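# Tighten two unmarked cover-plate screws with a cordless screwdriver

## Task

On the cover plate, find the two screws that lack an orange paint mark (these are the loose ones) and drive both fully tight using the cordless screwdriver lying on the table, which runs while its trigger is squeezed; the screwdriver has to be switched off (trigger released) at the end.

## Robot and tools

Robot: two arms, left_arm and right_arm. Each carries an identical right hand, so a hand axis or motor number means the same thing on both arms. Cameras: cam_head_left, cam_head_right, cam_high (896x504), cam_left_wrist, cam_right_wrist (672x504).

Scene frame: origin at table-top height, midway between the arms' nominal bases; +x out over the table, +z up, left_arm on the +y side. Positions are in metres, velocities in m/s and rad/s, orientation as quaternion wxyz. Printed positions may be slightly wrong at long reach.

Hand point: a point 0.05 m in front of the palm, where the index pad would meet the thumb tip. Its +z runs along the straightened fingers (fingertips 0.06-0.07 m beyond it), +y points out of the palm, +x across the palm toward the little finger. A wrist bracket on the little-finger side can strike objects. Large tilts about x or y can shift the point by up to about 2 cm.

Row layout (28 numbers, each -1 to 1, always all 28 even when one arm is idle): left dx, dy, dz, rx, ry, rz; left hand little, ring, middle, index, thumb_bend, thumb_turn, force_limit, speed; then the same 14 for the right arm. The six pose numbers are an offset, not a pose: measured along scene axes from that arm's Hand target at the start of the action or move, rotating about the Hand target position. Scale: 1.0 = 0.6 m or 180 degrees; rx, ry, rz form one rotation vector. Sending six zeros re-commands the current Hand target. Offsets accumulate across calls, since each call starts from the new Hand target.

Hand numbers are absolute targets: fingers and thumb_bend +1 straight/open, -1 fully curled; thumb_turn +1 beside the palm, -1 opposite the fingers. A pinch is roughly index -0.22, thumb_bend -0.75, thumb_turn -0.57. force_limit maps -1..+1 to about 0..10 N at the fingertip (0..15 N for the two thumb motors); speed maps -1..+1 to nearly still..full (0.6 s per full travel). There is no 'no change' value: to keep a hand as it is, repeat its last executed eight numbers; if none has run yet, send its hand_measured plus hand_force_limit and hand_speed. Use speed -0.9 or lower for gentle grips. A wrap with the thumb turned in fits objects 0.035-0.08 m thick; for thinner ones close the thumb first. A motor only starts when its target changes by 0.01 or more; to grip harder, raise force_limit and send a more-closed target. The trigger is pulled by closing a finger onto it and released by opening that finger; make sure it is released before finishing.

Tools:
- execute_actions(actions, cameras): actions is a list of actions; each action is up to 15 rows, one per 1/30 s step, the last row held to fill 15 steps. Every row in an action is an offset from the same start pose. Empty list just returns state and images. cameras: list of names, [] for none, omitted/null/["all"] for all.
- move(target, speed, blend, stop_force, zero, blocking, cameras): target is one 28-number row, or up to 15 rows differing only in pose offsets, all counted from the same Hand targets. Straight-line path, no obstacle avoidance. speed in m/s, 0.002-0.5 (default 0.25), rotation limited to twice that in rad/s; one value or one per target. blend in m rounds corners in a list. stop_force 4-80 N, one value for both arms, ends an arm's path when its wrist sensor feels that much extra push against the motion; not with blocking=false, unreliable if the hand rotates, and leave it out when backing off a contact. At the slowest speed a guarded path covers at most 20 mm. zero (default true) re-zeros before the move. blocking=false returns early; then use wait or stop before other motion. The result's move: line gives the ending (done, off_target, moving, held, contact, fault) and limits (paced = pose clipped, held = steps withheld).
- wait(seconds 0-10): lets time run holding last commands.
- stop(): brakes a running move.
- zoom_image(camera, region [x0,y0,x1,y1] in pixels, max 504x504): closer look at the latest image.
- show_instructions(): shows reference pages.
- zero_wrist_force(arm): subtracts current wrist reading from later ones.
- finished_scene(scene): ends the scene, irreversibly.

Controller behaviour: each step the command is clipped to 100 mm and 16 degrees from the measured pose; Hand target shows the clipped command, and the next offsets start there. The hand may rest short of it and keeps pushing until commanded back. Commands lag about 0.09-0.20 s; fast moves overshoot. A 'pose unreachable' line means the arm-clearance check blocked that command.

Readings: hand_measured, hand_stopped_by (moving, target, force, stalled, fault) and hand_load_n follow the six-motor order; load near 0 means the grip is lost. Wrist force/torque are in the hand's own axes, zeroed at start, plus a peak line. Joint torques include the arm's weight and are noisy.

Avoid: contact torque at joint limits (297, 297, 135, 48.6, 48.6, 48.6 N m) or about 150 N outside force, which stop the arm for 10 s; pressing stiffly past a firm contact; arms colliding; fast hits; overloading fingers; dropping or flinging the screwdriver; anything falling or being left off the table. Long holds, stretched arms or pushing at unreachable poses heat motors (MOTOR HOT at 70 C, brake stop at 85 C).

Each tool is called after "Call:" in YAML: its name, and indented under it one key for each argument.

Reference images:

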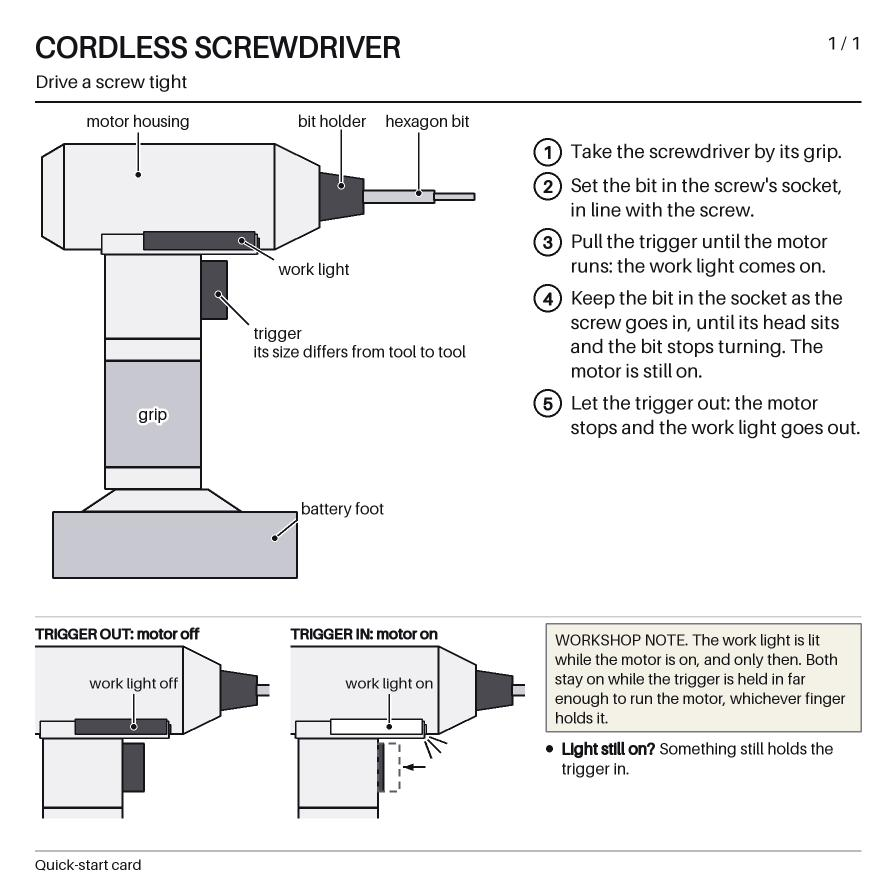

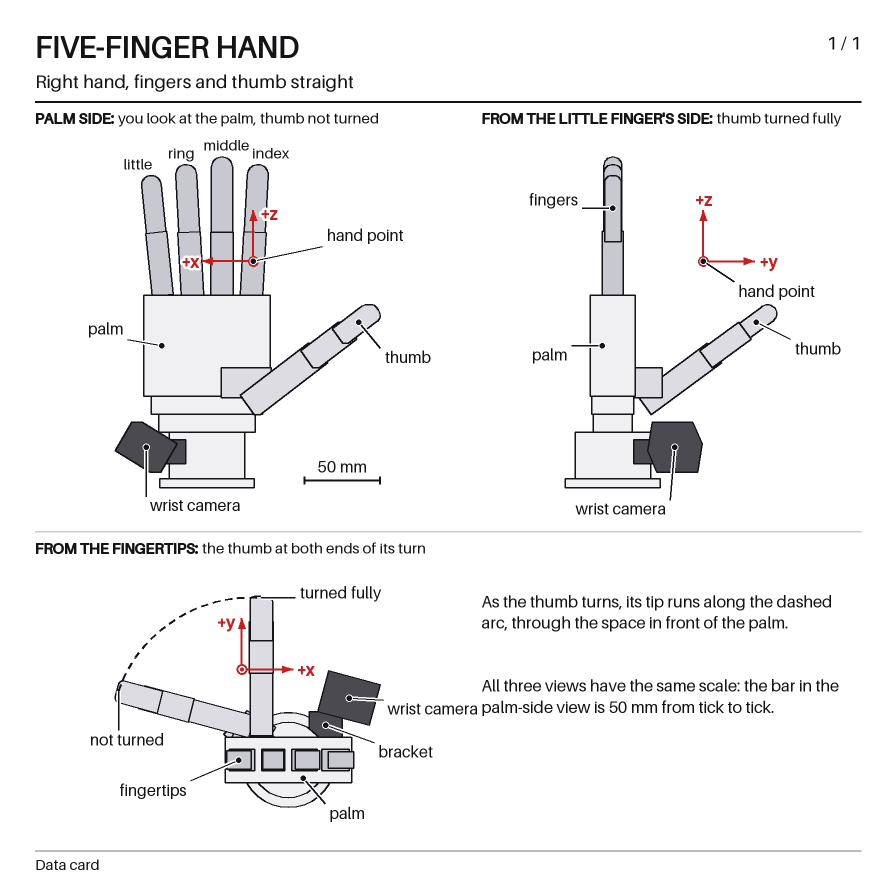

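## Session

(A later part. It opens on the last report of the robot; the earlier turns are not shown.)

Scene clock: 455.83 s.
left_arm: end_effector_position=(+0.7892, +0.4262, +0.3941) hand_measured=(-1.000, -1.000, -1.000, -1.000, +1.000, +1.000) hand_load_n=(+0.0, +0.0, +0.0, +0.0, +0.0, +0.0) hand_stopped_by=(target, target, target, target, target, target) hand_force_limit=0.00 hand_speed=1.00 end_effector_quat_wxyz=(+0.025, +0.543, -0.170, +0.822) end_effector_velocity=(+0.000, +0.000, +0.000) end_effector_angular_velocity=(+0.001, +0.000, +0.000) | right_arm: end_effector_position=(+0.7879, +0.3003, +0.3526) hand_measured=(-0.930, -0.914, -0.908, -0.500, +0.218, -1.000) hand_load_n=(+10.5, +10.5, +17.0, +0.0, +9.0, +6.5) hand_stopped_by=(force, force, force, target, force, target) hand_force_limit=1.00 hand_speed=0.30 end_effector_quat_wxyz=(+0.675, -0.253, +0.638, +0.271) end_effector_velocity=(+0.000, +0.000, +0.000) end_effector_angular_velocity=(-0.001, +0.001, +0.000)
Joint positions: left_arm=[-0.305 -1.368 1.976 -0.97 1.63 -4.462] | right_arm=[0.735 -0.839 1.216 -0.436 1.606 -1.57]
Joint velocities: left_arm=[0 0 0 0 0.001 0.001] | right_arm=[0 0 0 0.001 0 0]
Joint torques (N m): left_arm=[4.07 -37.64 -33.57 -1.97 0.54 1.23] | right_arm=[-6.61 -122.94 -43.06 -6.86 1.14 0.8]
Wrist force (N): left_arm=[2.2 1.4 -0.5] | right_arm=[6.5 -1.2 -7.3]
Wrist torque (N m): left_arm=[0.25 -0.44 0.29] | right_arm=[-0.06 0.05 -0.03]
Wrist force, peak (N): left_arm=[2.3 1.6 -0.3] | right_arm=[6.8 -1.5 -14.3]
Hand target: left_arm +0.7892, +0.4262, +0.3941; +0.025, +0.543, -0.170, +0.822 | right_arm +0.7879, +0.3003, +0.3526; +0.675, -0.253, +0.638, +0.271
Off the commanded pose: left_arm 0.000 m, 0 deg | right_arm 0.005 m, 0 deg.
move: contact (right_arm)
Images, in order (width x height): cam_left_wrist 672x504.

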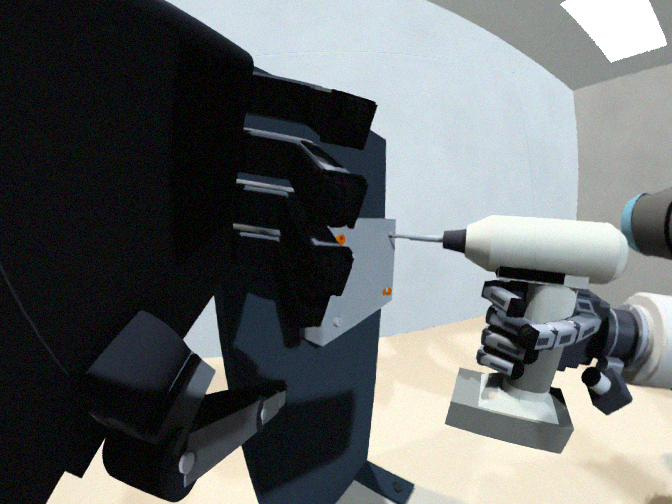

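Call:
move:
  target:
    - [0,0,0,0,0,0,-1,-1,-1,-1,1,1,0,1,-0.0041,-0.0029,0,0,0,0,-0.98,-0.98,-0.98,-0.5,-0.98,-1,1.0,0.3]
    - [0,0,0,0,0,0,-1,-1,-1,-1,1,1,0,1,-0.0041,-0.0029,0.0032,0,0,0,-0.98,-0.98,-0.98,-0.5,-0.98,-1,1.0,0.3]
  speed: 0.01
  cameras: []

Call:
move:
  target: [0,0,0,0,0,0,-1,-1,-1,-1,1,1,0,1,0.012,0.0084,0,0,0,0,-0.98,-0.98,-0.98,-0.5,-0.98,-1,1.0,0.3]
  speed: 0.004
  stop_force: 8
  cameras: ["cam_left_wrist"]

Call:
zoom_image:
  camera: "cam_left_wrist"
  region: [378, 218, 408, 248]

Call:
zoom_image:
  camera: "cam_left_wrist"
  region: [378, 190, 462, 253]

Scene clock: 456.87 s.
left_arm: end_effector_position=(+0.7892, +0.4262, +0.3941) hand_measured=(-1.000, -1.000, -1.000, -1.000, +1.000, +1.000) hand_load_n=(+0.0, +0.0, +0.0, +0.0, -0.5, +0.0) hand_stopped_by=(target, target, target, target, target, target) hand_force_limit=0.00 hand_speed=1.00 end_effector_quat_wxyz=(+0.025, +0.543, -0.170, +0.822) end_effector_velocity=(+0.000, +0.000, +0.001) end_effector_angular_velocity=(-0.001, +0.000, +0.000) | right_arm: end_effector_position=(+0.7855, +0.2985, +0.3546) hand_measured=(-0.930, -0.914, -0.908, -0.500, +0.218, -1.000) hand_load_n=(+10.5, +10.5, +17.0, +0.0, +9.5, +6.5) hand_stopped_by=(force, force, force, target, force, target) hand_force_limit=1.00 hand_speed=0.30 end_effector_quat_wxyz=(+0.675, -0.253, +0.638, +0.271) end_effector_velocity=(+0.000, +0.000, -0.002) end_effector_angular_velocity=(-0.001, +0.001, +0.000)
Joint positions: left_arm=[-0.305 -1.368 1.976 -0.97 1.63 -4.462] | right_arm=[0.735 -0.844 1.223 -0.437 1.607 -1.57]
Joint velocities: left_arm=[0 -0.001 0 0 0 -0.001] | right_arm=[0 0.002 0 -0.001 0 0]
Joint torques (N m): left_arm=[6.95 -39.58 -34.37 -1.56 1.02 0.92] | right_arm=[16.34 -113.54 -49.38 -3.48 1.6 -1.4]
Wrist force (N): left_arm=[2.0 1.2 -0.2] | right_arm=[6.4 -1.7 -3.9]
Wrist torque (N m): left_arm=[0.21 -0.42 0.27] | right_arm=[-0.20 0.09 -0.02]
Wrist force, peak (N): left_arm=[2.5 1.6 -0.3] | right_arm=[6.4 -1.2 -7.2]
Hand target: left_arm +0.7892, +0.4262, +0.3941; +0.025, +0.543, -0.170, +0.822 | right_arm +0.7854, +0.2986, +0.3545; +0.675, -0.253, +0.638, +0.271
Off the commanded pose: left_arm 0.000 m, 0 deg | right_arm 0.000 m, 0 deg.
move: done
No camera images: "cameras" was empty.

Scene clock: 459.17 s.
left_arm: end_effector_position=(+0.7892, +0.4262, +0.3941) hand_measured=(-1.000, -1.000, -1.000, -1.000, +1.000, +1.000) hand_load_n=(+0.0, +0.0, +0.0, +0.0, +0.0, +0.0) hand_stopped_by=(target, target, target, target, target, target) hand_force_limit=0.00 hand_speed=1.00 end_effector_quat_wxyz=(+0.025, +0.543, -0.170, +0.822) end_effector_velocity=(+0.000, +0.000, +0.000) end_effector_angular_velocity=(+0.001, -0.001, +0.000) | right_arm: end_effector_position=(+0.7897, +0.3015, +0.3545) hand_measured=(-0.930, -0.914, -0.908, -0.500, +0.218, -1.000) hand_load_n=(+11.0, +10.5, +17.0, +0.0, +10.0, +6.0) hand_stopped_by=(force, force, force, target, force, target) hand_force_limit=1.00 hand_speed=0.30 end_effector_quat_wxyz=(+0.675, -0.253, +0.638, +0.271) end_effector_velocity=(+0.000, +0.000, -0.001) end_effector_angular_velocity=(-0.001, +0.000, +0.000)
Joint positions: left_arm=[-0.305 -1.368 1.976 -0.97 1.63 -4.462] | right_arm=[0.734 -0.837 1.209 -0.431 1.606 -1.57]
Joint velocities: left_arm=[0 0 0 0 0 0.001] | right_arm=[0 0.001 0 0 0 0]
Joint torques (N m): left_arm=[1.46 -39.34 -33.5 -1.72 0.4 0.64] | right_arm=[-4.49 -123.74 -44.13 -7.15 0.83 0.66]
Wrist force (N): left_arm=[1.8 1.3 -0.2] | right_arm=[6.7 -2.8 -9.0]
Wrist torque (N m): left_arm=[0.22 -0.39 0.26] | right_arm=[0.15 0.05 0.03]
Wrist force, peak (N): left_arm=[2.5 1.5 -0.4] | right_arm=[7.3 -3.0 -17.2]
Hand target: left_arm +0.7892, +0.4262, +0.3941; +0.025, +0.543, -0.170, +0.822 | right_arm +0.7896, +0.3015, +0.3545; +0.675, -0.253, +0.638, +0.271
Off the commanded pose: left_arm 0.000 m, 0 deg | right_arm 0.004 m, 0 deg.
move: contact (right_arm)
Images, in order (width x height): cam_left_wrist 672x504.

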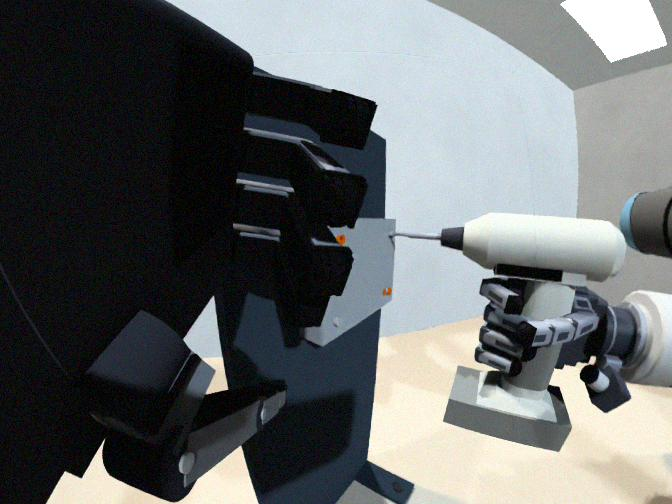

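Scaled by 16.800 from the camera's 672x504 image, which has a finer 960x720 frame.

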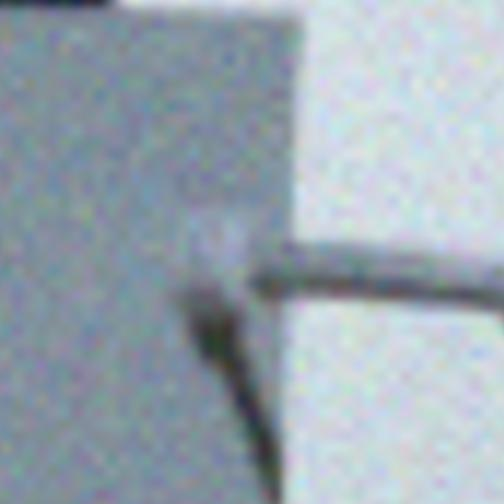

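Scaled by 6.000 from the camera's 672x504 image, which has a finer 960x720 frame.

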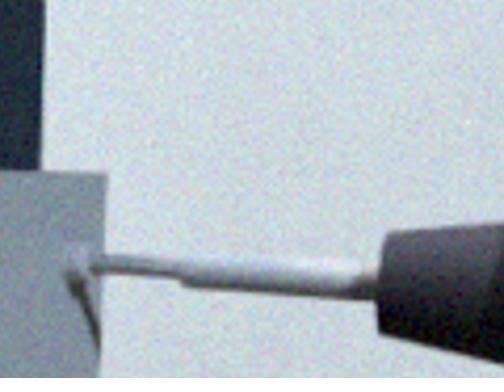

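Call:
move:
  target: [0,0,0,0,0,0,-1,-1,-1,-1,1,1,0,1,0.006,0.0042,0,0,0,0,-0.98,-0.98,-0.98,-0.5,-0.98,-1,1.0,0.3]
  speed: 0.003
  stop_force: 8
  cameras: ["cam_left_wrist"]

Call:
zoom_image:
  camera: "cam_left_wrist"
  region: [378, 190, 462, 253]

Call:
move:
  target: [0,0,0,0,0,0,-1,-1,-1,-1,1,1,0,1,0,0,0,0,0,0,-0.98,-0.98,-0.98,-1,-0.98,-1,1.0,0.3]
  cameras: ["cam_left_wrist"]

Call:
zoom_image:
  camera: "cam_left_wrist"
  region: [378, 190, 462, 253]

Scene clock: 460.17 s.
left_arm: end_effector_position=(+0.7892, +0.4262, +0.3941) hand_measured=(-1.000, -1.000, -1.000, -1.000, +1.000, +1.000) hand_load_n=(+0.0, +0.0, +0.0, +0.0, +0.0, +0.0) hand_stopped_by=(target, target, target, target, target, target) hand_force_limit=0.00 hand_speed=1.00 end_effector_quat_wxyz=(+0.025, +0.543, -0.170, +0.822) end_effector_velocity=(+0.000, +0.000, +0.000) end_effector_angular_velocity=(+0.000, +0.000, +0.000) | right_arm: end_effector_position=(+0.7898, +0.3016, +0.3545) hand_measured=(-0.930, -0.914, -0.908, -0.500, +0.218, -1.000) hand_load_n=(+11.0, +10.5, +16.5, +0.0, +10.0, +6.0) hand_stopped_by=(force, force, force, target, force, target) hand_force_limit=1.00 hand_speed=0.30 end_effector_quat_wxyz=(+0.675, -0.253, +0.638, +0.271) end_effector_velocity=(+0.000, +0.000, -0.001) end_effector_angular_velocity=(-0.001, +0.001, +0.000)
Joint positions: left_arm=[-0.305 -1.368 1.976 -0.97 1.63 -4.462] | right_arm=[0.734 -0.836 1.209 -0.431 1.606 -1.57]
Joint velocities: left_arm=[0 0 0 0 0 0] | right_arm=[0 0.001 0 0 0 0]
Joint torques (N m): left_arm=[4.52 -36.57 -33.78 -1.8 0.93 0.77] | right_arm=[-6.64 -124.5 -46.31 -8.31 0.12 0.74]
Wrist force (N): left_arm=[1.9 1.1 -0.2] | right_arm=[8.2 -2.4 -15.3]
Wrist torque (N m): left_arm=[0.20 -0.41 0.26] | right_arm=[0.36 0.03 0.06]
Wrist force, peak (N): left_arm=[2.5 1.3 0.0] | right_arm=[9.5 -2.3 -21.5]
Hand target: left_arm +0.7892, +0.4262, +0.3941; +0.025, +0.543, -0.170, +0.822 | right_arm +0.7897, +0.3016, +0.3545; +0.675, -0.253, +0.638, +0.271
Off the commanded pose: left_arm 0.000 m, 0 deg | right_arm 0.004 m, 0 deg.
move: contact (right_arm)
Images, in order (width x height): cam_left_wrist 672x504.

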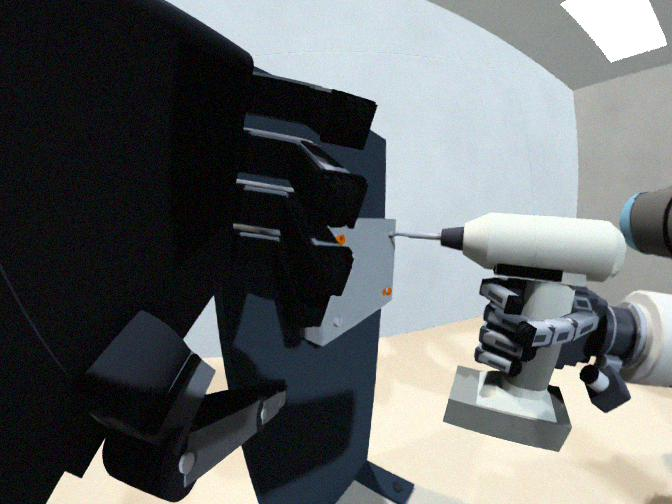

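Scaled by 6.000 from the camera's 672x504 image, which has a finer 960x720 frame.

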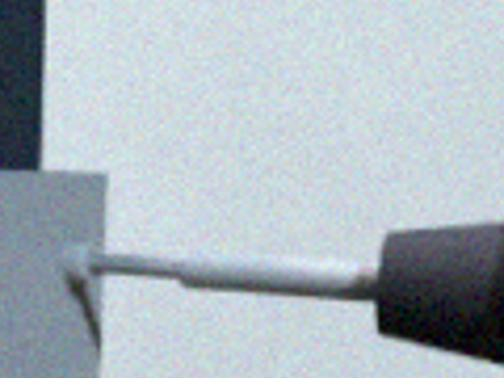

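Scene clock: 460.87 s.
left_arm: end_effector_position=(+0.7892, +0.4262, +0.3941) hand_measured=(-1.000, -1.000, -1.000, -1.000, +1.000, +1.000) hand_load_n=(+0.0, +0.0, +0.0, +0.0, +0.0, +0.0) hand_stopped_by=(target, target, target, target, target, target) hand_force_limit=0.00 hand_speed=1.00 end_effector_quat_wxyz=(+0.025, +0.543, -0.170, +0.822) end_effector_velocity=(+0.000, +0.000, +0.001) end_effector_angular_velocity=(-0.002, -0.001, +0.000) | right_arm: end_effector_position=(+0.7897, +0.3016, +0.3545) hand_measured=(-0.930, -0.914, -0.908, -0.894, +0.218, -1.000) hand_load_n=(+10.0, +9.5, +14.5, +13.0, +11.5, +4.5) hand_stopped_by=(force, force, force, force, force, target) hand_force_limit=1.00 hand_speed=0.30 end_effector_quat_wxyz=(+0.675, -0.253, +0.638, +0.271) end_effector_velocity=(+0.000, +0.000, +0.000) end_effector_angular_velocity=(+0.000, +0.001, +0.000)
Joint positions: left_arm=[-0.305 -1.368 1.976 -0.97 1.63 -4.462] | right_arm=[0.734 -0.836 1.209 -0.431 1.606 -1.57]
Joint velocities: left_arm=[0 -0.001 0 0 0 -0.001] | right_arm=[0 0 0 0.001 0 0]
Joint torques (N m): left_arm=[4.02 -38.02 -33.94 -1.9 0.22 0.77] | right_arm=[-6.75 -123.45 -55.82 -7.4 2.26 0.64]
Wrist force (N): left_arm=[2.3 1.1 -0.1] | right_arm=[12.6 3.8 -24.8]
Wrist torque (N m): left_arm=[0.19 -0.47 0.29] | right_arm=[0.25 0.03 -0.85]
Wrist force, peak (N): left_arm=[2.1 1.7 -0.1] | right_arm=[12.7 3.5 -28.4]
Hand target: left_arm +0.7892, +0.4262, +0.3941; +0.025, +0.543, -0.170, +0.822 | right_arm +0.7897, +0.3016, +0.3545; +0.675, -0.253, +0.638, +0.271
Off the commanded pose: left_arm 0.000 m, 0 deg | right_arm 0.000 m, 0 deg.
move: done
Images, in order (width x height): cam_left_wrist 672x504.

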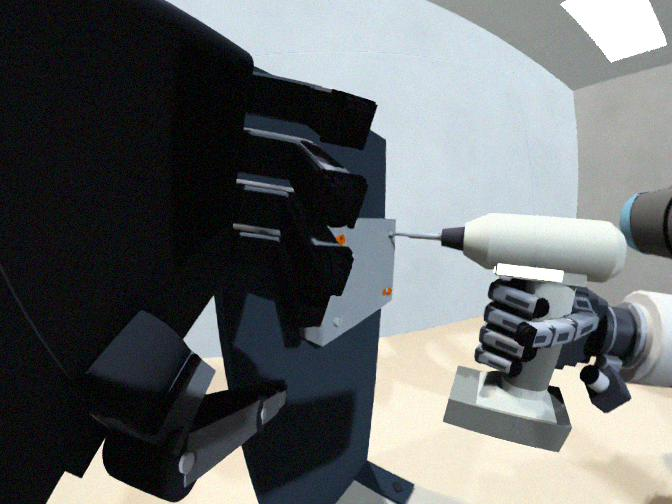

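Scaled by 6.000 from the camera's 672x504 image, which has a finer 960x720 frame.

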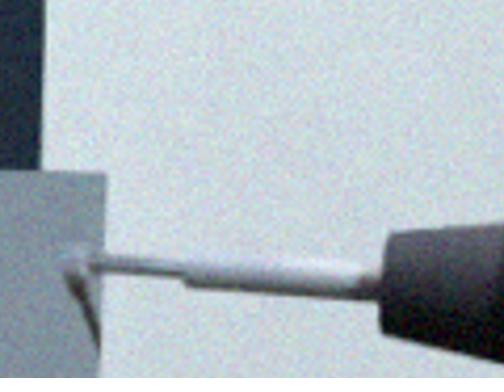

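Call:
move:
  target:
    - [0,0,0,0,0,0,-1,-1,-1,-1,1,1,0,1,-0.008,-0.0056,0.0,0,0,0,-0.98,-0.98,-0.98,-0.5,-0.98,-1,1.0,0.3]
    - [0,0,0,0,0,0,-1,-1,-1,-1,1,1,0,1,-0.055,-0.0383,0.0,0,0,0,-0.98,-0.98,-0.98,-0.5,-0.98,-1,1.0,0.3]
  speed: [0.01,0.03]

Call:
zoom_image:
  camera: "cam_left_wrist"
  region: [375, 225, 405, 255]

Call:
zoom_image:
  camera: "cam_left_wrist"
  region: [372, 277, 402, 307]

Call:
zoom_image:
  camera: "cam_left_wrist"
  region: [320, 307, 350, 337]

Call:
zoom_image:
  camera: "cam_left_wrist"
  region: [325, 225, 355, 255]

Scene clock: 464.17 s.
left_arm: end_effector_position=(+0.7892, +0.4262, +0.3941) hand_measured=(-1.000, -1.000, -1.000, -1.000, +1.000, +1.000) hand_load_n=(+0.0, +0.0, +0.0, +0.0, +0.0, +0.0) hand_stopped_by=(target, target, target, target, target, target) hand_force_limit=0.00 hand_speed=1.00 end_effector_quat_wxyz=(+0.025, +0.543, -0.170, +0.822) end_effector_velocity=(+0.000, +0.000, +0.000) end_effector_angular_velocity=(+0.000, +0.000, -0.001) | right_arm: end_effector_position=(+0.7567, +0.2785, +0.3546) hand_measured=(-0.932, -0.914, -0.908, -0.500, +0.218, -1.000) hand_load_n=(+9.0, +10.0, +17.0, +0.0, +9.0, +6.5) hand_stopped_by=(force, force, force, target, force, target) hand_force_limit=1.00 hand_speed=0.30 end_effector_quat_wxyz=(+0.675, -0.253, +0.637, +0.271) end_effector_velocity=(+0.001, +0.001, +0.000) end_effector_angular_velocity=(+0.000, +0.000, +0.000)
Joint positions: left_arm=[-0.305 -1.368 1.976 -0.97 1.63 -4.462] | right_arm=[0.742 -0.897 1.314 -0.477 1.614 -1.571]
Joint velocities: left_arm=[0 0 0 0 0.001 0] | right_arm=[0 0.002 -0.003 0 0 0]
Joint torques (N m): left_arm=[4.62 -41.69 -34.47 -2.42 0.53 1.13] | right_arm=[3.46 -93.46 -51.52 -1.6 0.62 -1.83]
Wrist force (N): left_arm=[2.2 1.3 -0.5] | right_arm=[5.7 -3.6 -4.1]
Wrist torque (N m): left_arm=[0.23 -0.45 0.28] | right_arm=[-0.46 0.20 -0.15]
Wrist force, peak (N): left_arm=[2.8 1.3 -0.1] | right_arm=[17.7 5.2 -44.1]
Hand target: left_arm +0.7892, +0.4262, +0.3941; +0.025, +0.543, -0.170, +0.822 | right_arm +0.7567, +0.2785, +0.3545; +0.675, -0.253, +0.638, +0.271
Off the commanded pose: left_arm 0.000 m, 0 deg | right_arm 0.000 m, 0 deg.
move: done

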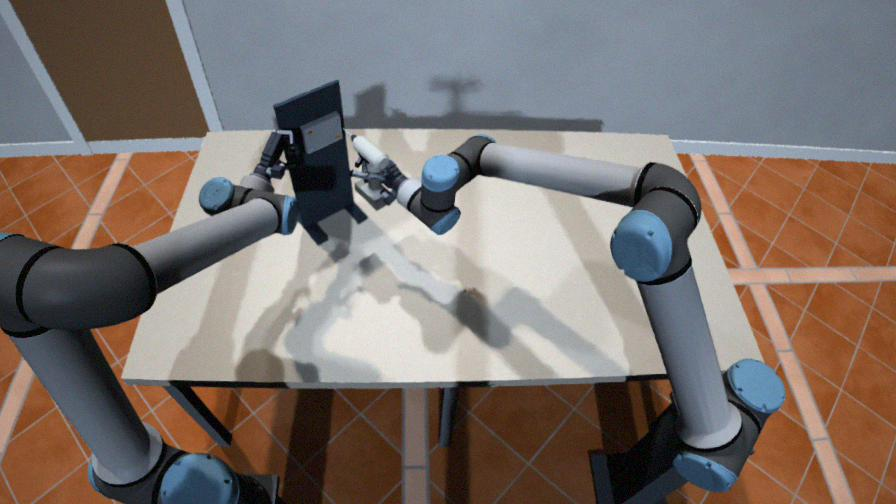

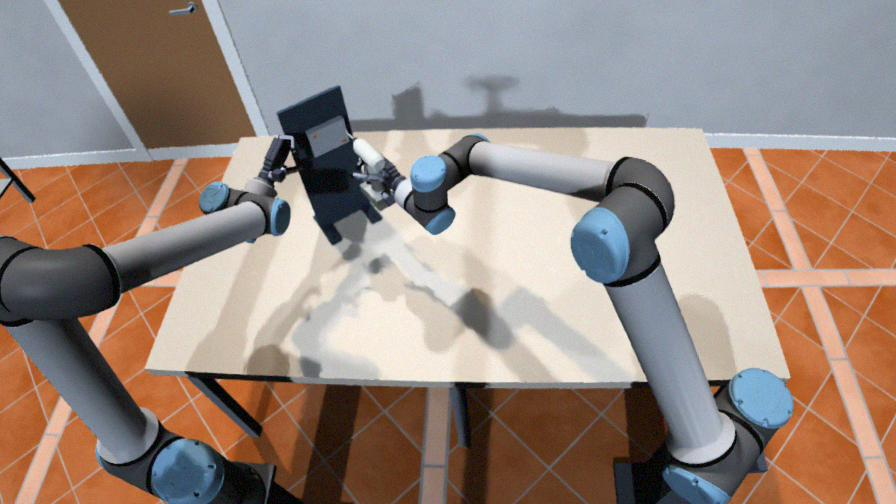

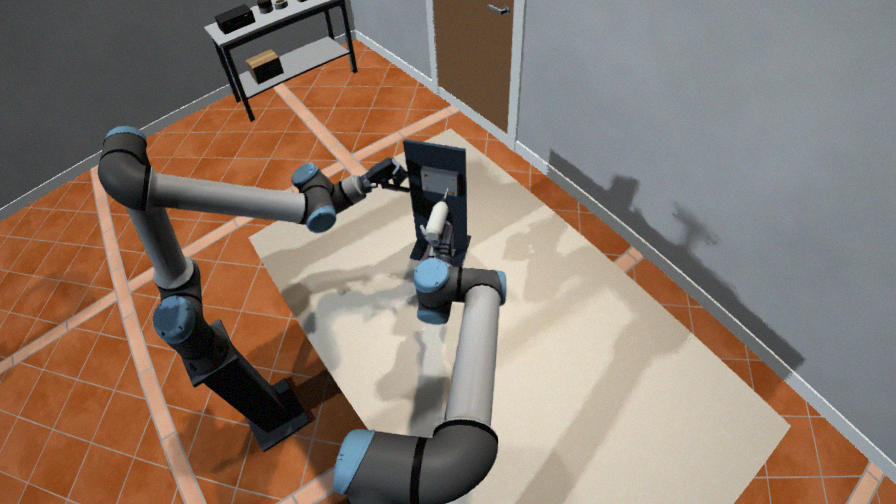

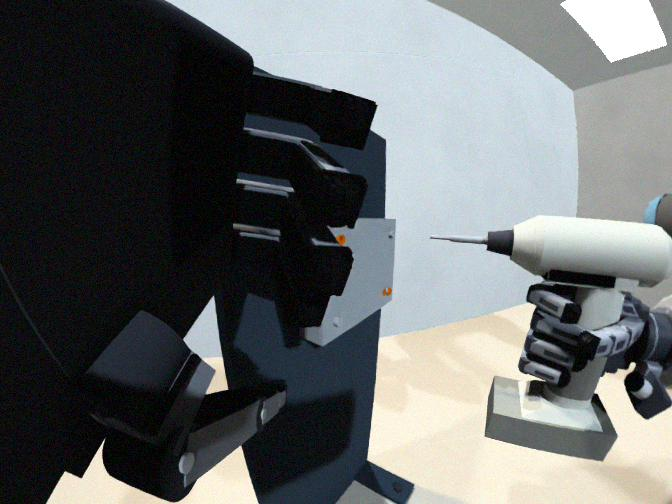

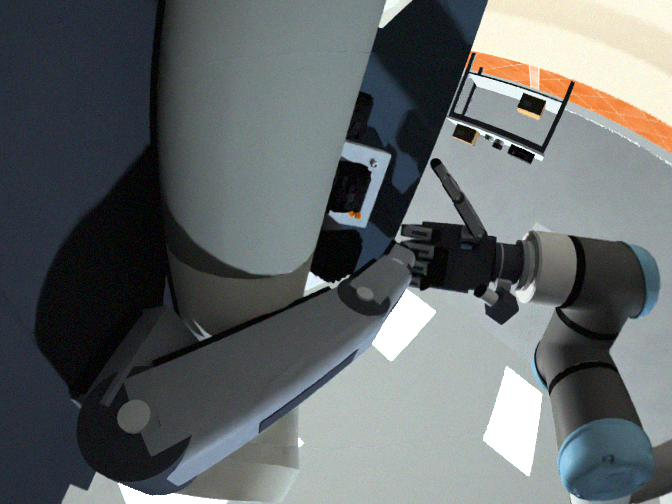

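Scaled by 16.800 from the camera's 672x504 image, which has a finer 960x720 frame.

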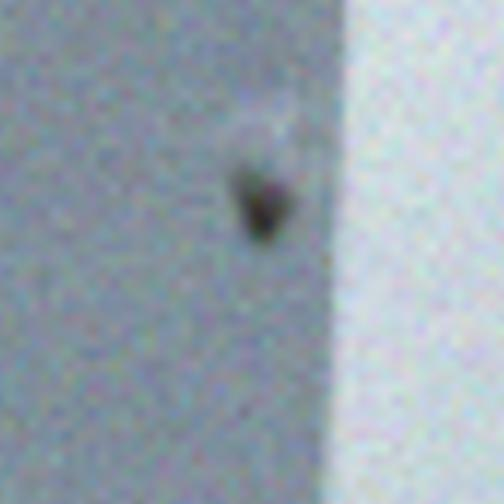

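Scaled by 16.800 from the camera's 672x504 image, which has a finer 960x720 frame.

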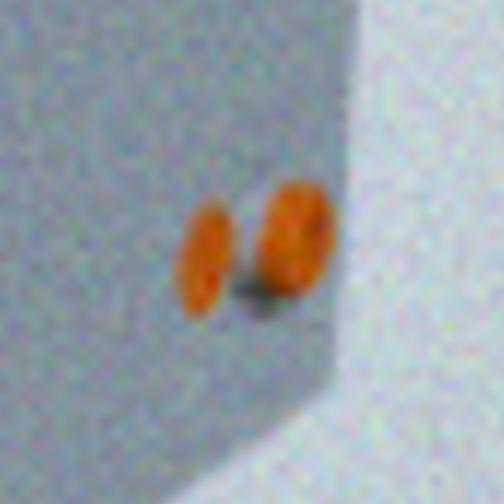

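Scaled by 16.800 from the camera's 672x504 image, which has a finer 960x720 frame.

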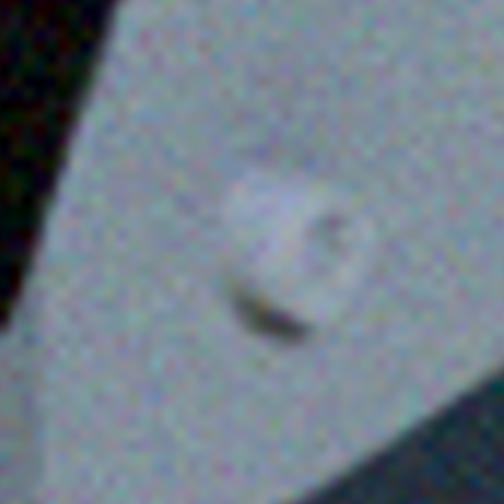

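Scaled by 16.800 from the camera's 672x504 image, which has a finer 960x720 frame.

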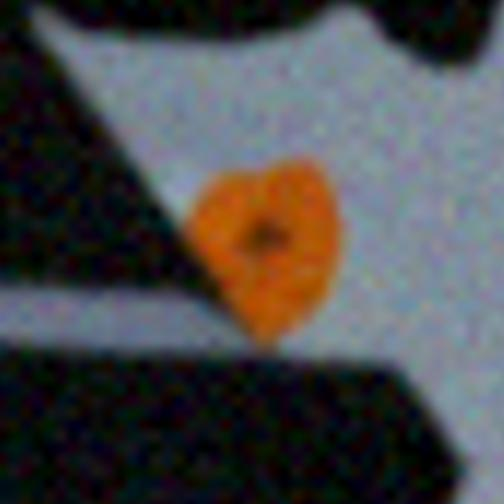

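Call:
move:
  target: [0,0,0,0,0,0,-1,-1,-1,-1,1,1,0,1,0.0422,0.0337,0.0,0,0,0,-0.98,-0.98,-0.98,-0.5,-0.98,-1,1.0,0.3]
  speed: 0.03
  cameras: []

Call:
move:
  target: [0,0,0,0,0,0,-1,-1,-1,-1,1,1,0,1,0.0246,0.0172,0.0,0,0,0,-0.98,-0.98,-0.98,-0.5,-0.98,-1,1.0,0.3]
  speed: 0.004
  stop_force: 5
  cameras: ["cam_left_wrist"]

Call:
zoom_image:
  camera: "cam_left_wrist"
  region: [378, 218, 408, 248]

Scene clock: 466.00 s.
left_arm: end_effector_position=(+0.7892, +0.4262, +0.3941) hand_measured=(-1.000, -1.000, -1.000, -1.000, +1.000, +1.000) hand_load_n=(+0.0, +0.0, +0.0, +0.0, +0.0, +0.0) hand_stopped_by=(target, target, target, target, target, target) hand_force_limit=0.00 hand_speed=1.00 end_effector_quat_wxyz=(+0.025, +0.543, -0.170, +0.822) end_effector_velocity=(+0.000, +0.001, +0.000) end_effector_angular_velocity=(+0.001, +0.000, +0.001) | right_arm: end_effector_position=(+0.7821, +0.2988, +0.3544) hand_measured=(-0.932, -0.914, -0.908, -0.500, +0.218, -1.000) hand_load_n=(+9.5, +9.5, +17.0, +0.0, +9.0, +6.5) hand_stopped_by=(force, force, force, target, force, target) hand_force_limit=1.00 hand_speed=0.30 end_effector_quat_wxyz=(+0.675, -0.253, +0.638, +0.271) end_effector_velocity=(-0.001, -0.001, +0.000) end_effector_angular_velocity=(+0.001, -0.001, +0.000)
Joint positions: left_arm=[-0.305 -1.368 1.976 -0.97 1.63 -4.462] | right_arm=[0.738 -0.847 1.228 -0.439 1.61 -1.57]
Joint velocities: left_arm=[0.001 0 0 0 0 0.001] | right_arm=[0 -0.002 0.004 -0.003 0 0]
Joint torques (N m): left_arm=[3.22 -41.35 -33.84 -1.84 0.51 0.54] | right_arm=[-7.49 -123.38 -40.4 -7.12 -0.49 2.13]
Wrist force (N): left_arm=[2.3 1.1 0.0] | right_arm=[5.5 -3.6 -4.0]
Wrist torque (N m): left_arm=[0.17 -0.47 0.29] | right_arm=[-0.48 0.23 -0.14]
Wrist force, peak (N): left_arm=[2.7 1.2 -0.4] | right_arm=[5.7 -3.5 -4.8]
Hand target: left_arm +0.7892, +0.4262, +0.3941; +0.025, +0.543, -0.170, +0.822 | right_arm +0.7821, +0.2988, +0.3545; +0.675, -0.253, +0.638, +0.271
Off the commanded pose: left_arm 0.000 m, 0 deg | right_arm 0.000 m, 0 deg.
move: done
No camera images: "cameras" was empty.

Scene clock: 468.37 s.
left_arm: end_effector_position=(+0.7892, +0.4262, +0.3941) hand_measured=(-1.000, -1.000, -1.000, -1.000, +1.000, +1.000) hand_load_n=(+0.0, +0.0, +0.0, +0.0, +0.0, +0.0) hand_stopped_by=(target, target, target, target, target, target) hand_force_limit=0.00 hand_speed=1.00 end_effector_quat_wxyz=(+0.025, +0.543, -0.170, +0.822) end_effector_velocity=(+0.000, +0.000, +0.000) end_effector_angular_velocity=(+0.001, +0.000, +0.000) | right_arm: end_effector_position=(+0.7865, +0.3019, +0.3545) hand_measured=(-0.932, -0.914, -0.908, -0.500, +0.218, -1.000) hand_load_n=(+9.5, +10.0, +16.5, +0.0, +9.5, +6.5) hand_stopped_by=(force, force, force, target, force, target) hand_force_limit=1.00 hand_speed=0.30 end_effector_quat_wxyz=(+0.675, -0.253, +0.638, +0.271) end_effector_velocity=(+0.000, +0.000, -0.001) end_effector_angular_velocity=(+0.000, +0.001, +0.000)
Joint positions: left_arm=[-0.305 -1.368 1.976 -0.97 1.63 -4.462] | right_arm=[0.737 -0.839 1.213 -0.433 1.609 -1.57]
Joint velocities: left_arm=[0 0.001 0 -0.001 0 0.001] | right_arm=[0 0.001 0 0 0 0]
Joint torques (N m): left_arm=[3.5 -37.45 -33.24 -2.49 0.4 0.82] | right_arm=[-6.3 -122.88 -42.89 -6.97 0.94 2.1]
Wrist force (N): left_arm=[2.4 1.2 -0.3] | right_arm=[5.7 -3.3 -6.6]
Wrist torque (N m): left_arm=[0.22 -0.47 0.29] | right_arm=[-0.35 0.17 -0.12]
Wrist force, peak (N): left_arm=[2.4 1.5 -0.3] | right_arm=[7.0 -3.4 -14.0]
Hand target: left_arm +0.7892, +0.4262, +0.3941; +0.025, +0.543, -0.170, +0.822 | right_arm +0.7865, +0.3019, +0.3545; +0.675, -0.253, +0.638, +0.271
Off the commanded pose: left_arm 0.000 m, 0 deg | right_arm 0.013 m, 0 deg.
move: contact (right_arm)
Images, in order (width x height): cam_left_wrist 672x504.

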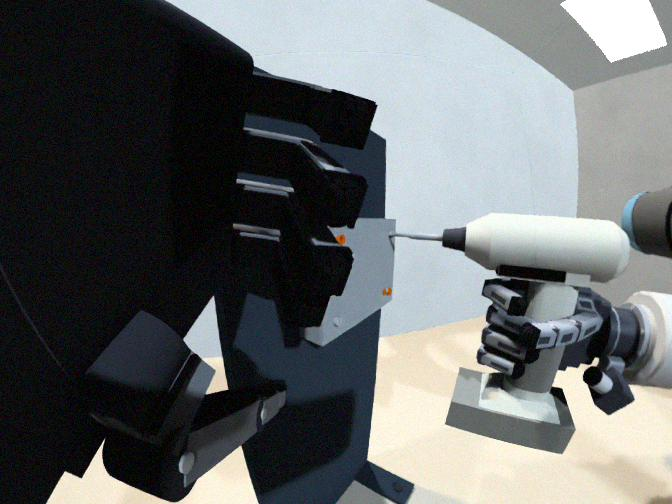

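Scaled by 16.800 from the camera's 672x504 image, which has a finer 960x720 frame.

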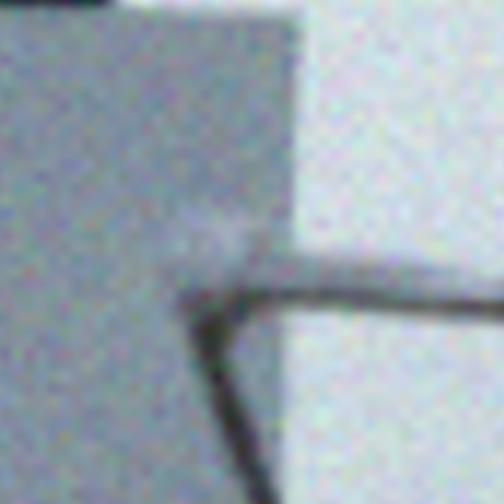

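Call:
move:
  target:
    - [0,0,0,0,0,0,-1,-1,-1,-1,1,1,0,1,-0.0055,-0.0038,0.0,0,0,0,-0.98,-0.98,-0.98,-0.5,-0.98,-1,1.0,0.3]
    - [0,0,0,0,0,0,-1,-1,-1,-1,1,1,0,1,-0.0132,0.0071,0.0,0,0,0,-0.98,-0.98,-0.98,-0.5,-0.98,-1,1.0,0.3]
  speed: 0.015
  cameras: []

Call:
move:
  target: [0,0,0,0,0,0,-1,-1,-1,-1,1,1,0,1,0.0246,0.0172,0.0,0,0,0,-0.98,-0.98,-0.98,-0.5,-0.98,-1,1.0,0.3]
  speed: 0.004
  stop_force: 5
  cameras: ["cam_left_wrist"]

Call:
zoom_image:
  camera: "cam_left_wrist"
  region: [378, 218, 408, 248]

Scene clock: 469.57 s.
left_arm: end_effector_position=(+0.7892, +0.4262, +0.3941) hand_measured=(-1.000, -1.000, -1.000, -1.000, +1.000, +1.000) hand_load_n=(+0.0, +0.0, +0.0, +0.0, +0.0, +0.0) hand_stopped_by=(target, target, target, target, target, target) hand_force_limit=0.00 hand_speed=1.00 end_effector_quat_wxyz=(+0.025, +0.543, -0.170, +0.822) end_effector_velocity=(+0.000, +0.000, +0.000) end_effector_angular_velocity=(+0.001, +0.000, +0.001) | right_arm: end_effector_position=(+0.7785, +0.3063, +0.3545) hand_measured=(-0.932, -0.914, -0.908, -0.500, +0.218, -1.000) hand_load_n=(+9.5, +10.0, +17.0, +0.0, +9.5, +6.0) hand_stopped_by=(force, force, force, target, force, target) hand_force_limit=1.00 hand_speed=0.30 end_effector_quat_wxyz=(+0.675, -0.253, +0.638, +0.271) end_effector_velocity=(+0.000, +0.000, -0.002) end_effector_angular_velocity=(-0.001, +0.001, +0.001)
Joint positions: left_arm=[-0.305 -1.368 1.976 -0.97 1.63 -4.462] | right_arm=[0.746 -0.84 1.215 -0.434 1.618 -1.571]
Joint velocities: left_arm=[0 0 0 0 -0.001 0.001] | right_arm=[0 0.001 0 0 -0.001 0]
Joint torques (N m): left_arm=[5.87 -38.9 -34.44 -1.82 0.43 0.79] | right_arm=[-5.83 -114.71 -44.33 -2.78 0.23 -1.92]
Wrist force (N): left_arm=[1.9 1.3 -0.2] | right_arm=[5.8 -3.5 -4.3]
Wrist torque (N m): left_arm=[0.21 -0.41 0.26] | right_arm=[-0.46 0.20 -0.12]
Wrist force, peak (N): left_arm=[2.4 1.6 -0.1] | right_arm=[6.0 -3.0 -6.8]
Hand target: left_arm +0.7892, +0.4262, +0.3941; +0.025, +0.543, -0.170, +0.822 | right_arm +0.7786, +0.3062, +0.3545; +0.675, -0.253, +0.638, +0.271
Off the commanded pose: left_arm 0.000 m, 0 deg | right_arm 0.000 m, 0 deg.
move: done
No camera images: "cameras" was empty.

Scene clock: 472.53 s.
left_arm: end_effector_position=(+0.7892, +0.4262, +0.3941) hand_measured=(-1.000, -1.000, -1.000, -1.000, +1.000, +1.000) hand_load_n=(+0.0, +0.0, +0.0, +0.0, +0.0, +0.0) hand_stopped_by=(target, target, target, target, target, target) hand_force_limit=0.00 hand_speed=1.00 end_effector_quat_wxyz=(+0.025, +0.543, -0.170, +0.822) end_effector_velocity=(+0.000, +0.000, +0.000) end_effector_angular_velocity=(-0.001, +0.000, +0.000) | right_arm: end_effector_position=(+0.7850, +0.3106, +0.3545) hand_measured=(-0.932, -0.914, -0.908, -0.500, +0.218, -1.000) hand_load_n=(+9.5, +10.0, +16.5, +0.0, +9.5, +6.0) hand_stopped_by=(force, force, force, target, force, target) hand_force_limit=1.00 hand_speed=0.30 end_effector_quat_wxyz=(+0.675, -0.253, +0.638, +0.271) end_effector_velocity=(+0.000, +0.000, -0.001) end_effector_angular_velocity=(-0.001, +0.001, +0.000)
Joint positions: left_arm=[-0.305 -1.368 1.976 -0.97 1.63 -4.462] | right_arm=[0.744 -0.828 1.194 -0.425 1.616 -1.571]
Joint velocities: left_arm=[0 0 0 0 0 -0.001] | right_arm=[0 0.001 0 0.001 0 0]
Joint torques (N m): left_arm=[5.03 -39.28 -34.95 -2.1 1.28 0.39] | right_arm=[-5.6 -124.23 -43.03 -7.16 1.13 1.02]
Wrist force (N): left_arm=[2.5 1.6 -0.2] | right_arm=[6.0 -3.3 -7.8]
Wrist torque (N m): left_arm=[0.26 -0.49 0.31] | right_arm=[-0.31 0.10 -0.11]
Wrist force, peak (N): left_arm=[2.5 1.6 0.3] | right_arm=[6.6 -3.5 -15.1]
Hand target: left_arm +0.7892, +0.4262, +0.3941; +0.025, +0.543, -0.170, +0.822 | right_arm +0.7850, +0.3107, +0.3545; +0.675, -0.253, +0.638, +0.271
Off the commanded pose: left_arm 0.000 m, 0 deg | right_arm 0.010 m, 0 deg.
move: contact (right_arm)
Images, in order (width x height): cam_left_wrist 672x504.

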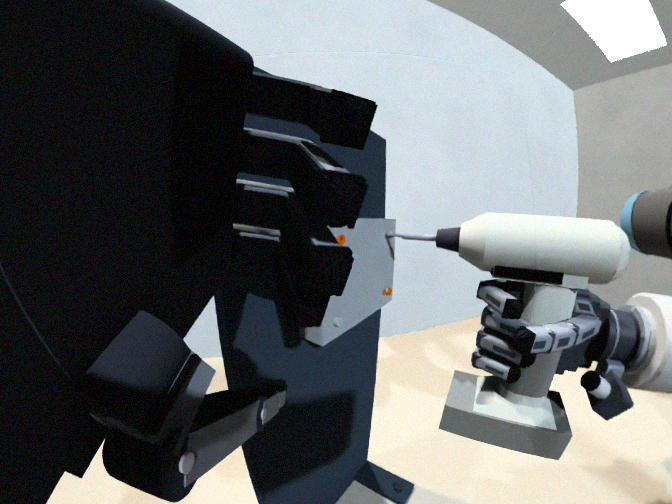

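Scaled by 16.800 from the camera's 672x504 image, which has a finer 960x720 frame.

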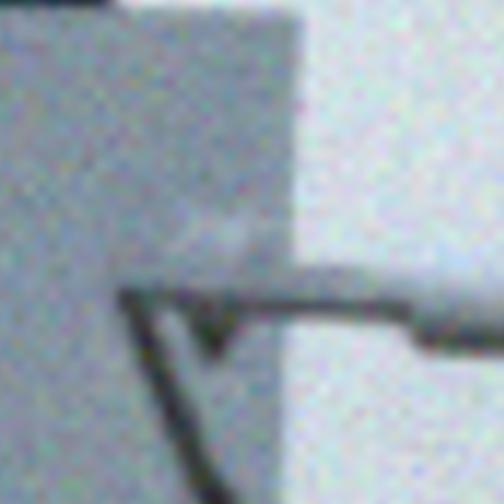

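Call:
move:
  target:
    - [0,0,0,0,0,0,-1,-1,-1,-1,1,1,0,1,-0.0137,-0.0096,0.0,0,0,0,-0.98,-0.98,-0.98,-0.5,-0.98,-1,1.0,0.3]
    - [0,0,0,0,0,0,-1,-1,-1,-1,1,1,0,1,-0.006,-0.0205,-0.0867,0,0,0,-0.98,-0.98,-0.98,-0.5,-0.98,-1,1.0,0.3]
  speed: 0.025
  cameras: ["cam_left_wrist"]

Call:
zoom_image:
  camera: "cam_left_wrist"
  region: [370, 270, 412, 302]

Scene clock: 475.50 s.
left_arm: end_effector_position=(+0.7892, +0.4262, +0.3941) hand_measured=(-1.000, -1.000, -1.000, -1.000, +1.000, +1.000) hand_load_n=(+0.0, +0.0, +0.0, +0.0, +0.0, +0.0) hand_stopped_by=(target, target, target, target, target, target) hand_force_limit=0.00 hand_speed=1.00 end_effector_quat_wxyz=(+0.025, +0.543, -0.170, +0.822) end_effector_velocity=(+0.000, +0.001, +0.000) end_effector_angular_velocity=(+0.001, +0.000, +0.000) | right_arm: end_effector_position=(+0.7814, +0.2983, +0.3023) hand_measured=(-0.932, -0.914, -0.908, -0.500, +0.218, -1.000) hand_load_n=(+9.5, +9.5, +17.0, +0.0, +9.5, +6.5) hand_stopped_by=(force, force, force, target, force, target) hand_force_limit=1.00 hand_speed=0.30 end_effector_quat_wxyz=(+0.675, -0.253, +0.638, +0.271) end_effector_velocity=(+0.000, +0.000, +0.002) end_effector_angular_velocity=(+0.001, -0.001, +0.000)
Joint positions: left_arm=[-0.305 -1.368 1.976 -0.97 1.63 -4.462] | right_arm=[0.738 -0.812 1.265 -0.511 1.61 -1.57]
Joint velocities: left_arm=[0.001 0 0 0 0.001 0] | right_arm=[0 -0.002 -0.001 0.001 0 0]
Joint torques (N m): left_arm=[4.05 -39.77 -33.82 -2.45 0.78 0.63] | right_arm=[-9.02 -122.12 -50.4 -1.89 -0.67 2.38]
Wrist force (N): left_arm=[2.4 1.4 -0.3] | right_arm=[5.9 -3.6 -4.3]
Wrist torque (N m): left_arm=[0.24 -0.48 0.30] | right_arm=[-0.46 0.19 -0.14]
Wrist force, peak (N): left_arm=[2.5 1.5 -0.3] | right_arm=[5.9 -3.3 -7.9]
Hand target: left_arm +0.7892, +0.4262, +0.3941; +0.025, +0.543, -0.170, +0.822 | right_arm +0.7814, +0.2984, +0.3025; +0.675, -0.253, +0.638, +0.271
Off the commanded pose: left_arm 0.000 m, 0 deg | right_arm 0.000 m, 0 deg.
move: done
Images, in order (width x height): cam_left_wrist 672x504.

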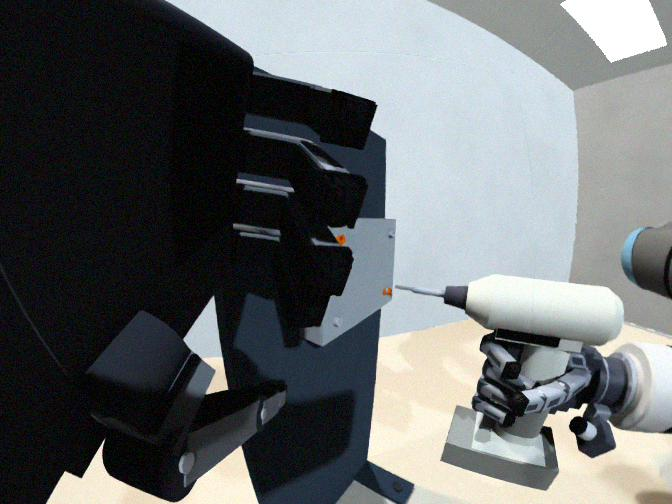

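Scaled by 12.000 from the camera's 672x504 image, which has a finer 960x720 frame.

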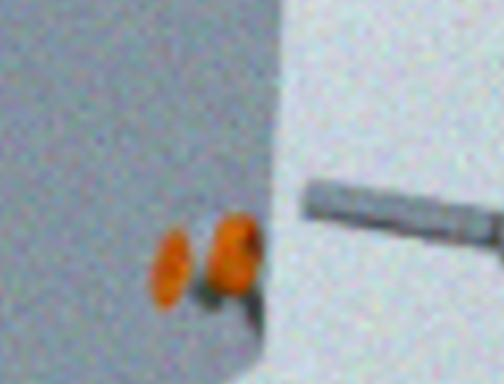

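Call:
move:
  target: [0,0,0,0,0,0,-1,-1,-1,-1,1,1,0,1,0,0,-0.0075,0,0,0,-0.98,-0.98,-0.98,-0.5,-0.98,-1,1.0,0.3]
  speed: 0.015
  cameras: []

Call:
move:
  target: [0,0,0,0,0,0,-1,-1,-1,-1,1,1,0,1,0.0246,0.0172,0.0,0,0,0,-0.98,-0.98,-0.98,-0.5,-0.98,-1,1.0,0.3]
  speed: 0.004
  stop_force: 5
  cameras: ["cam_left_wrist"]

Call:
zoom_image:
  camera: "cam_left_wrist"
  region: [370, 270, 412, 302]

Scene clock: 476.50 s.
left_arm: end_effector_position=(+0.7892, +0.4262, +0.3941) hand_measured=(-1.000, -1.000, -1.000, -1.000, +1.000, +1.000) hand_load_n=(+0.0, +0.0, +0.0, +0.0, +0.0, +0.0) hand_stopped_by=(target, target, target, target, target, target) hand_force_limit=0.00 hand_speed=1.00 end_effector_quat_wxyz=(+0.025, +0.543, -0.170, +0.822) end_effector_velocity=(+0.000, +0.000, +0.001) end_effector_angular_velocity=(+0.000, -0.001, +0.000) | right_arm: end_effector_position=(+0.7814, +0.2984, +0.2979) hand_measured=(-0.932, -0.914, -0.908, -0.500, +0.218, -1.000) hand_load_n=(+9.5, +9.5, +17.0, +0.0, +9.5, +6.5) hand_stopped_by=(force, force, force, target, force, target) hand_force_limit=1.00 hand_speed=0.30 end_effector_quat_wxyz=(+0.675, -0.253, +0.638, +0.271) end_effector_velocity=(+0.000, +0.000, -0.001) end_effector_angular_velocity=(+0.000, +0.000, +0.000)
Joint positions: left_arm=[-0.305 -1.368 1.976 -0.97 1.63 -4.462] | right_arm=[0.738 -0.809 1.267 -0.517 1.61 -1.57]
Joint velocities: left_arm=[0 -0.001 0 0 0 0] | right_arm=[0 0.001 0 0 0 0]
Joint torques (N m): left_arm=[5.37 -37.4 -35.33 -2.64 0.91 0.67] | right_arm=[9.75 -112.99 -42.89 -5.16 1.04 1.86]
Wrist force (N): left_arm=[2.3 1.2 -0.6] | right_arm=[5.6 -3.6 -4.0]
Wrist torque (N m): left_arm=[0.22 -0.46 0.28] | right_arm=[-0.48 0.23 -0.15]
Wrist force, peak (N): left_arm=[2.3 1.5 -0.5] | right_arm=[6.4 -3.5 -4.3]
Hand target: left_arm +0.7892, +0.4262, +0.3941; +0.025, +0.543, -0.170, +0.822 | right_arm +0.7814, +0.2984, +0.2980; +0.675, -0.253, +0.638, +0.271
Off the commanded pose: left_arm 0.000 m, 0 deg | right_arm 0.000 m, 0 deg.
move: done
No camera images: "cameras" was empty.

Scene clock: 479.03 s.
left_arm: end_effector_position=(+0.7892, +0.4262, +0.3941) hand_measured=(-1.000, -1.000, -1.000, -1.000, +1.000, +1.000) hand_load_n=(+0.0, +0.0, +0.0, +0.0, +0.0, +0.0) hand_stopped_by=(target, target, target, target, target, target) hand_force_limit=0.00 hand_speed=1.00 end_effector_quat_wxyz=(+0.025, +0.543, -0.170, +0.822) end_effector_velocity=(+0.000, -0.001, +0.000) end_effector_angular_velocity=(+0.000, +0.000, +0.000) | right_arm: end_effector_position=(+0.7865, +0.3019, +0.2980) hand_measured=(-0.932, -0.914, -0.908, -0.500, +0.218, -1.000) hand_load_n=(+10.0, +10.0, +17.0, +0.0, +9.0, +6.0) hand_stopped_by=(force, force, force, target, force, target) hand_force_limit=1.00 hand_speed=0.30 end_effector_quat_wxyz=(+0.675, -0.253, +0.638, +0.271) end_effector_velocity=(+0.000, +0.000, +0.002) end_effector_angular_velocity=(+0.002, -0.002, +0.000)
Joint positions: left_arm=[-0.305 -1.368 1.976 -0.97 1.63 -4.462] | right_arm=[0.737 -0.8 1.251 -0.51 1.609 -1.57]
Joint velocities: left_arm=[-0.001 0 0 0 0 0] | right_arm=[0 -0.002 0 -0.001 0 0]
Joint torques (N m): left_arm=[1.6 -41.85 -35.94 -2.28 0.27 0.26] | right_arm=[-6.01 -124.46 -41.24 -6.88 1.42 2.01]
Wrist force (N): left_arm=[2.2 1.2 -0.3] | right_arm=[5.8 -3.3 -6.6]
Wrist torque (N m): left_arm=[0.21 -0.46 0.29] | right_arm=[-0.40 0.10 -0.14]
Wrist force, peak (N): left_arm=[2.5 1.4 -0.5] | right_arm=[6.1 -3.5 -13.4]
Hand target: left_arm +0.7892, +0.4262, +0.3941; +0.025, +0.543, -0.170, +0.822 | right_arm +0.7864, +0.3019, +0.2980; +0.675, -0.253, +0.638, +0.271
Off the commanded pose: left_arm 0.000 m, 0 deg | right_arm 0.012 m, 0 deg.
move: contact (right_arm)
Images, in order (width x height): cam_left_wrist 672x504.

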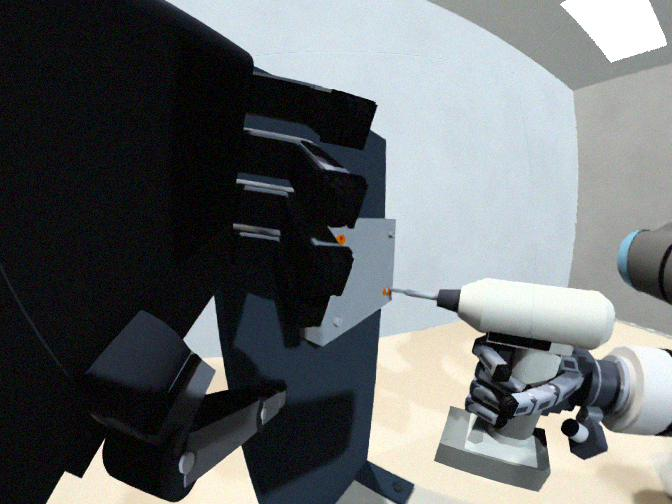

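Scaled by 12.000 from the camera's 672x504 image, which has a finer 960x720 frame.

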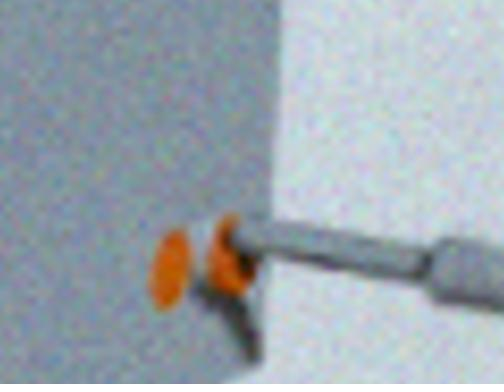

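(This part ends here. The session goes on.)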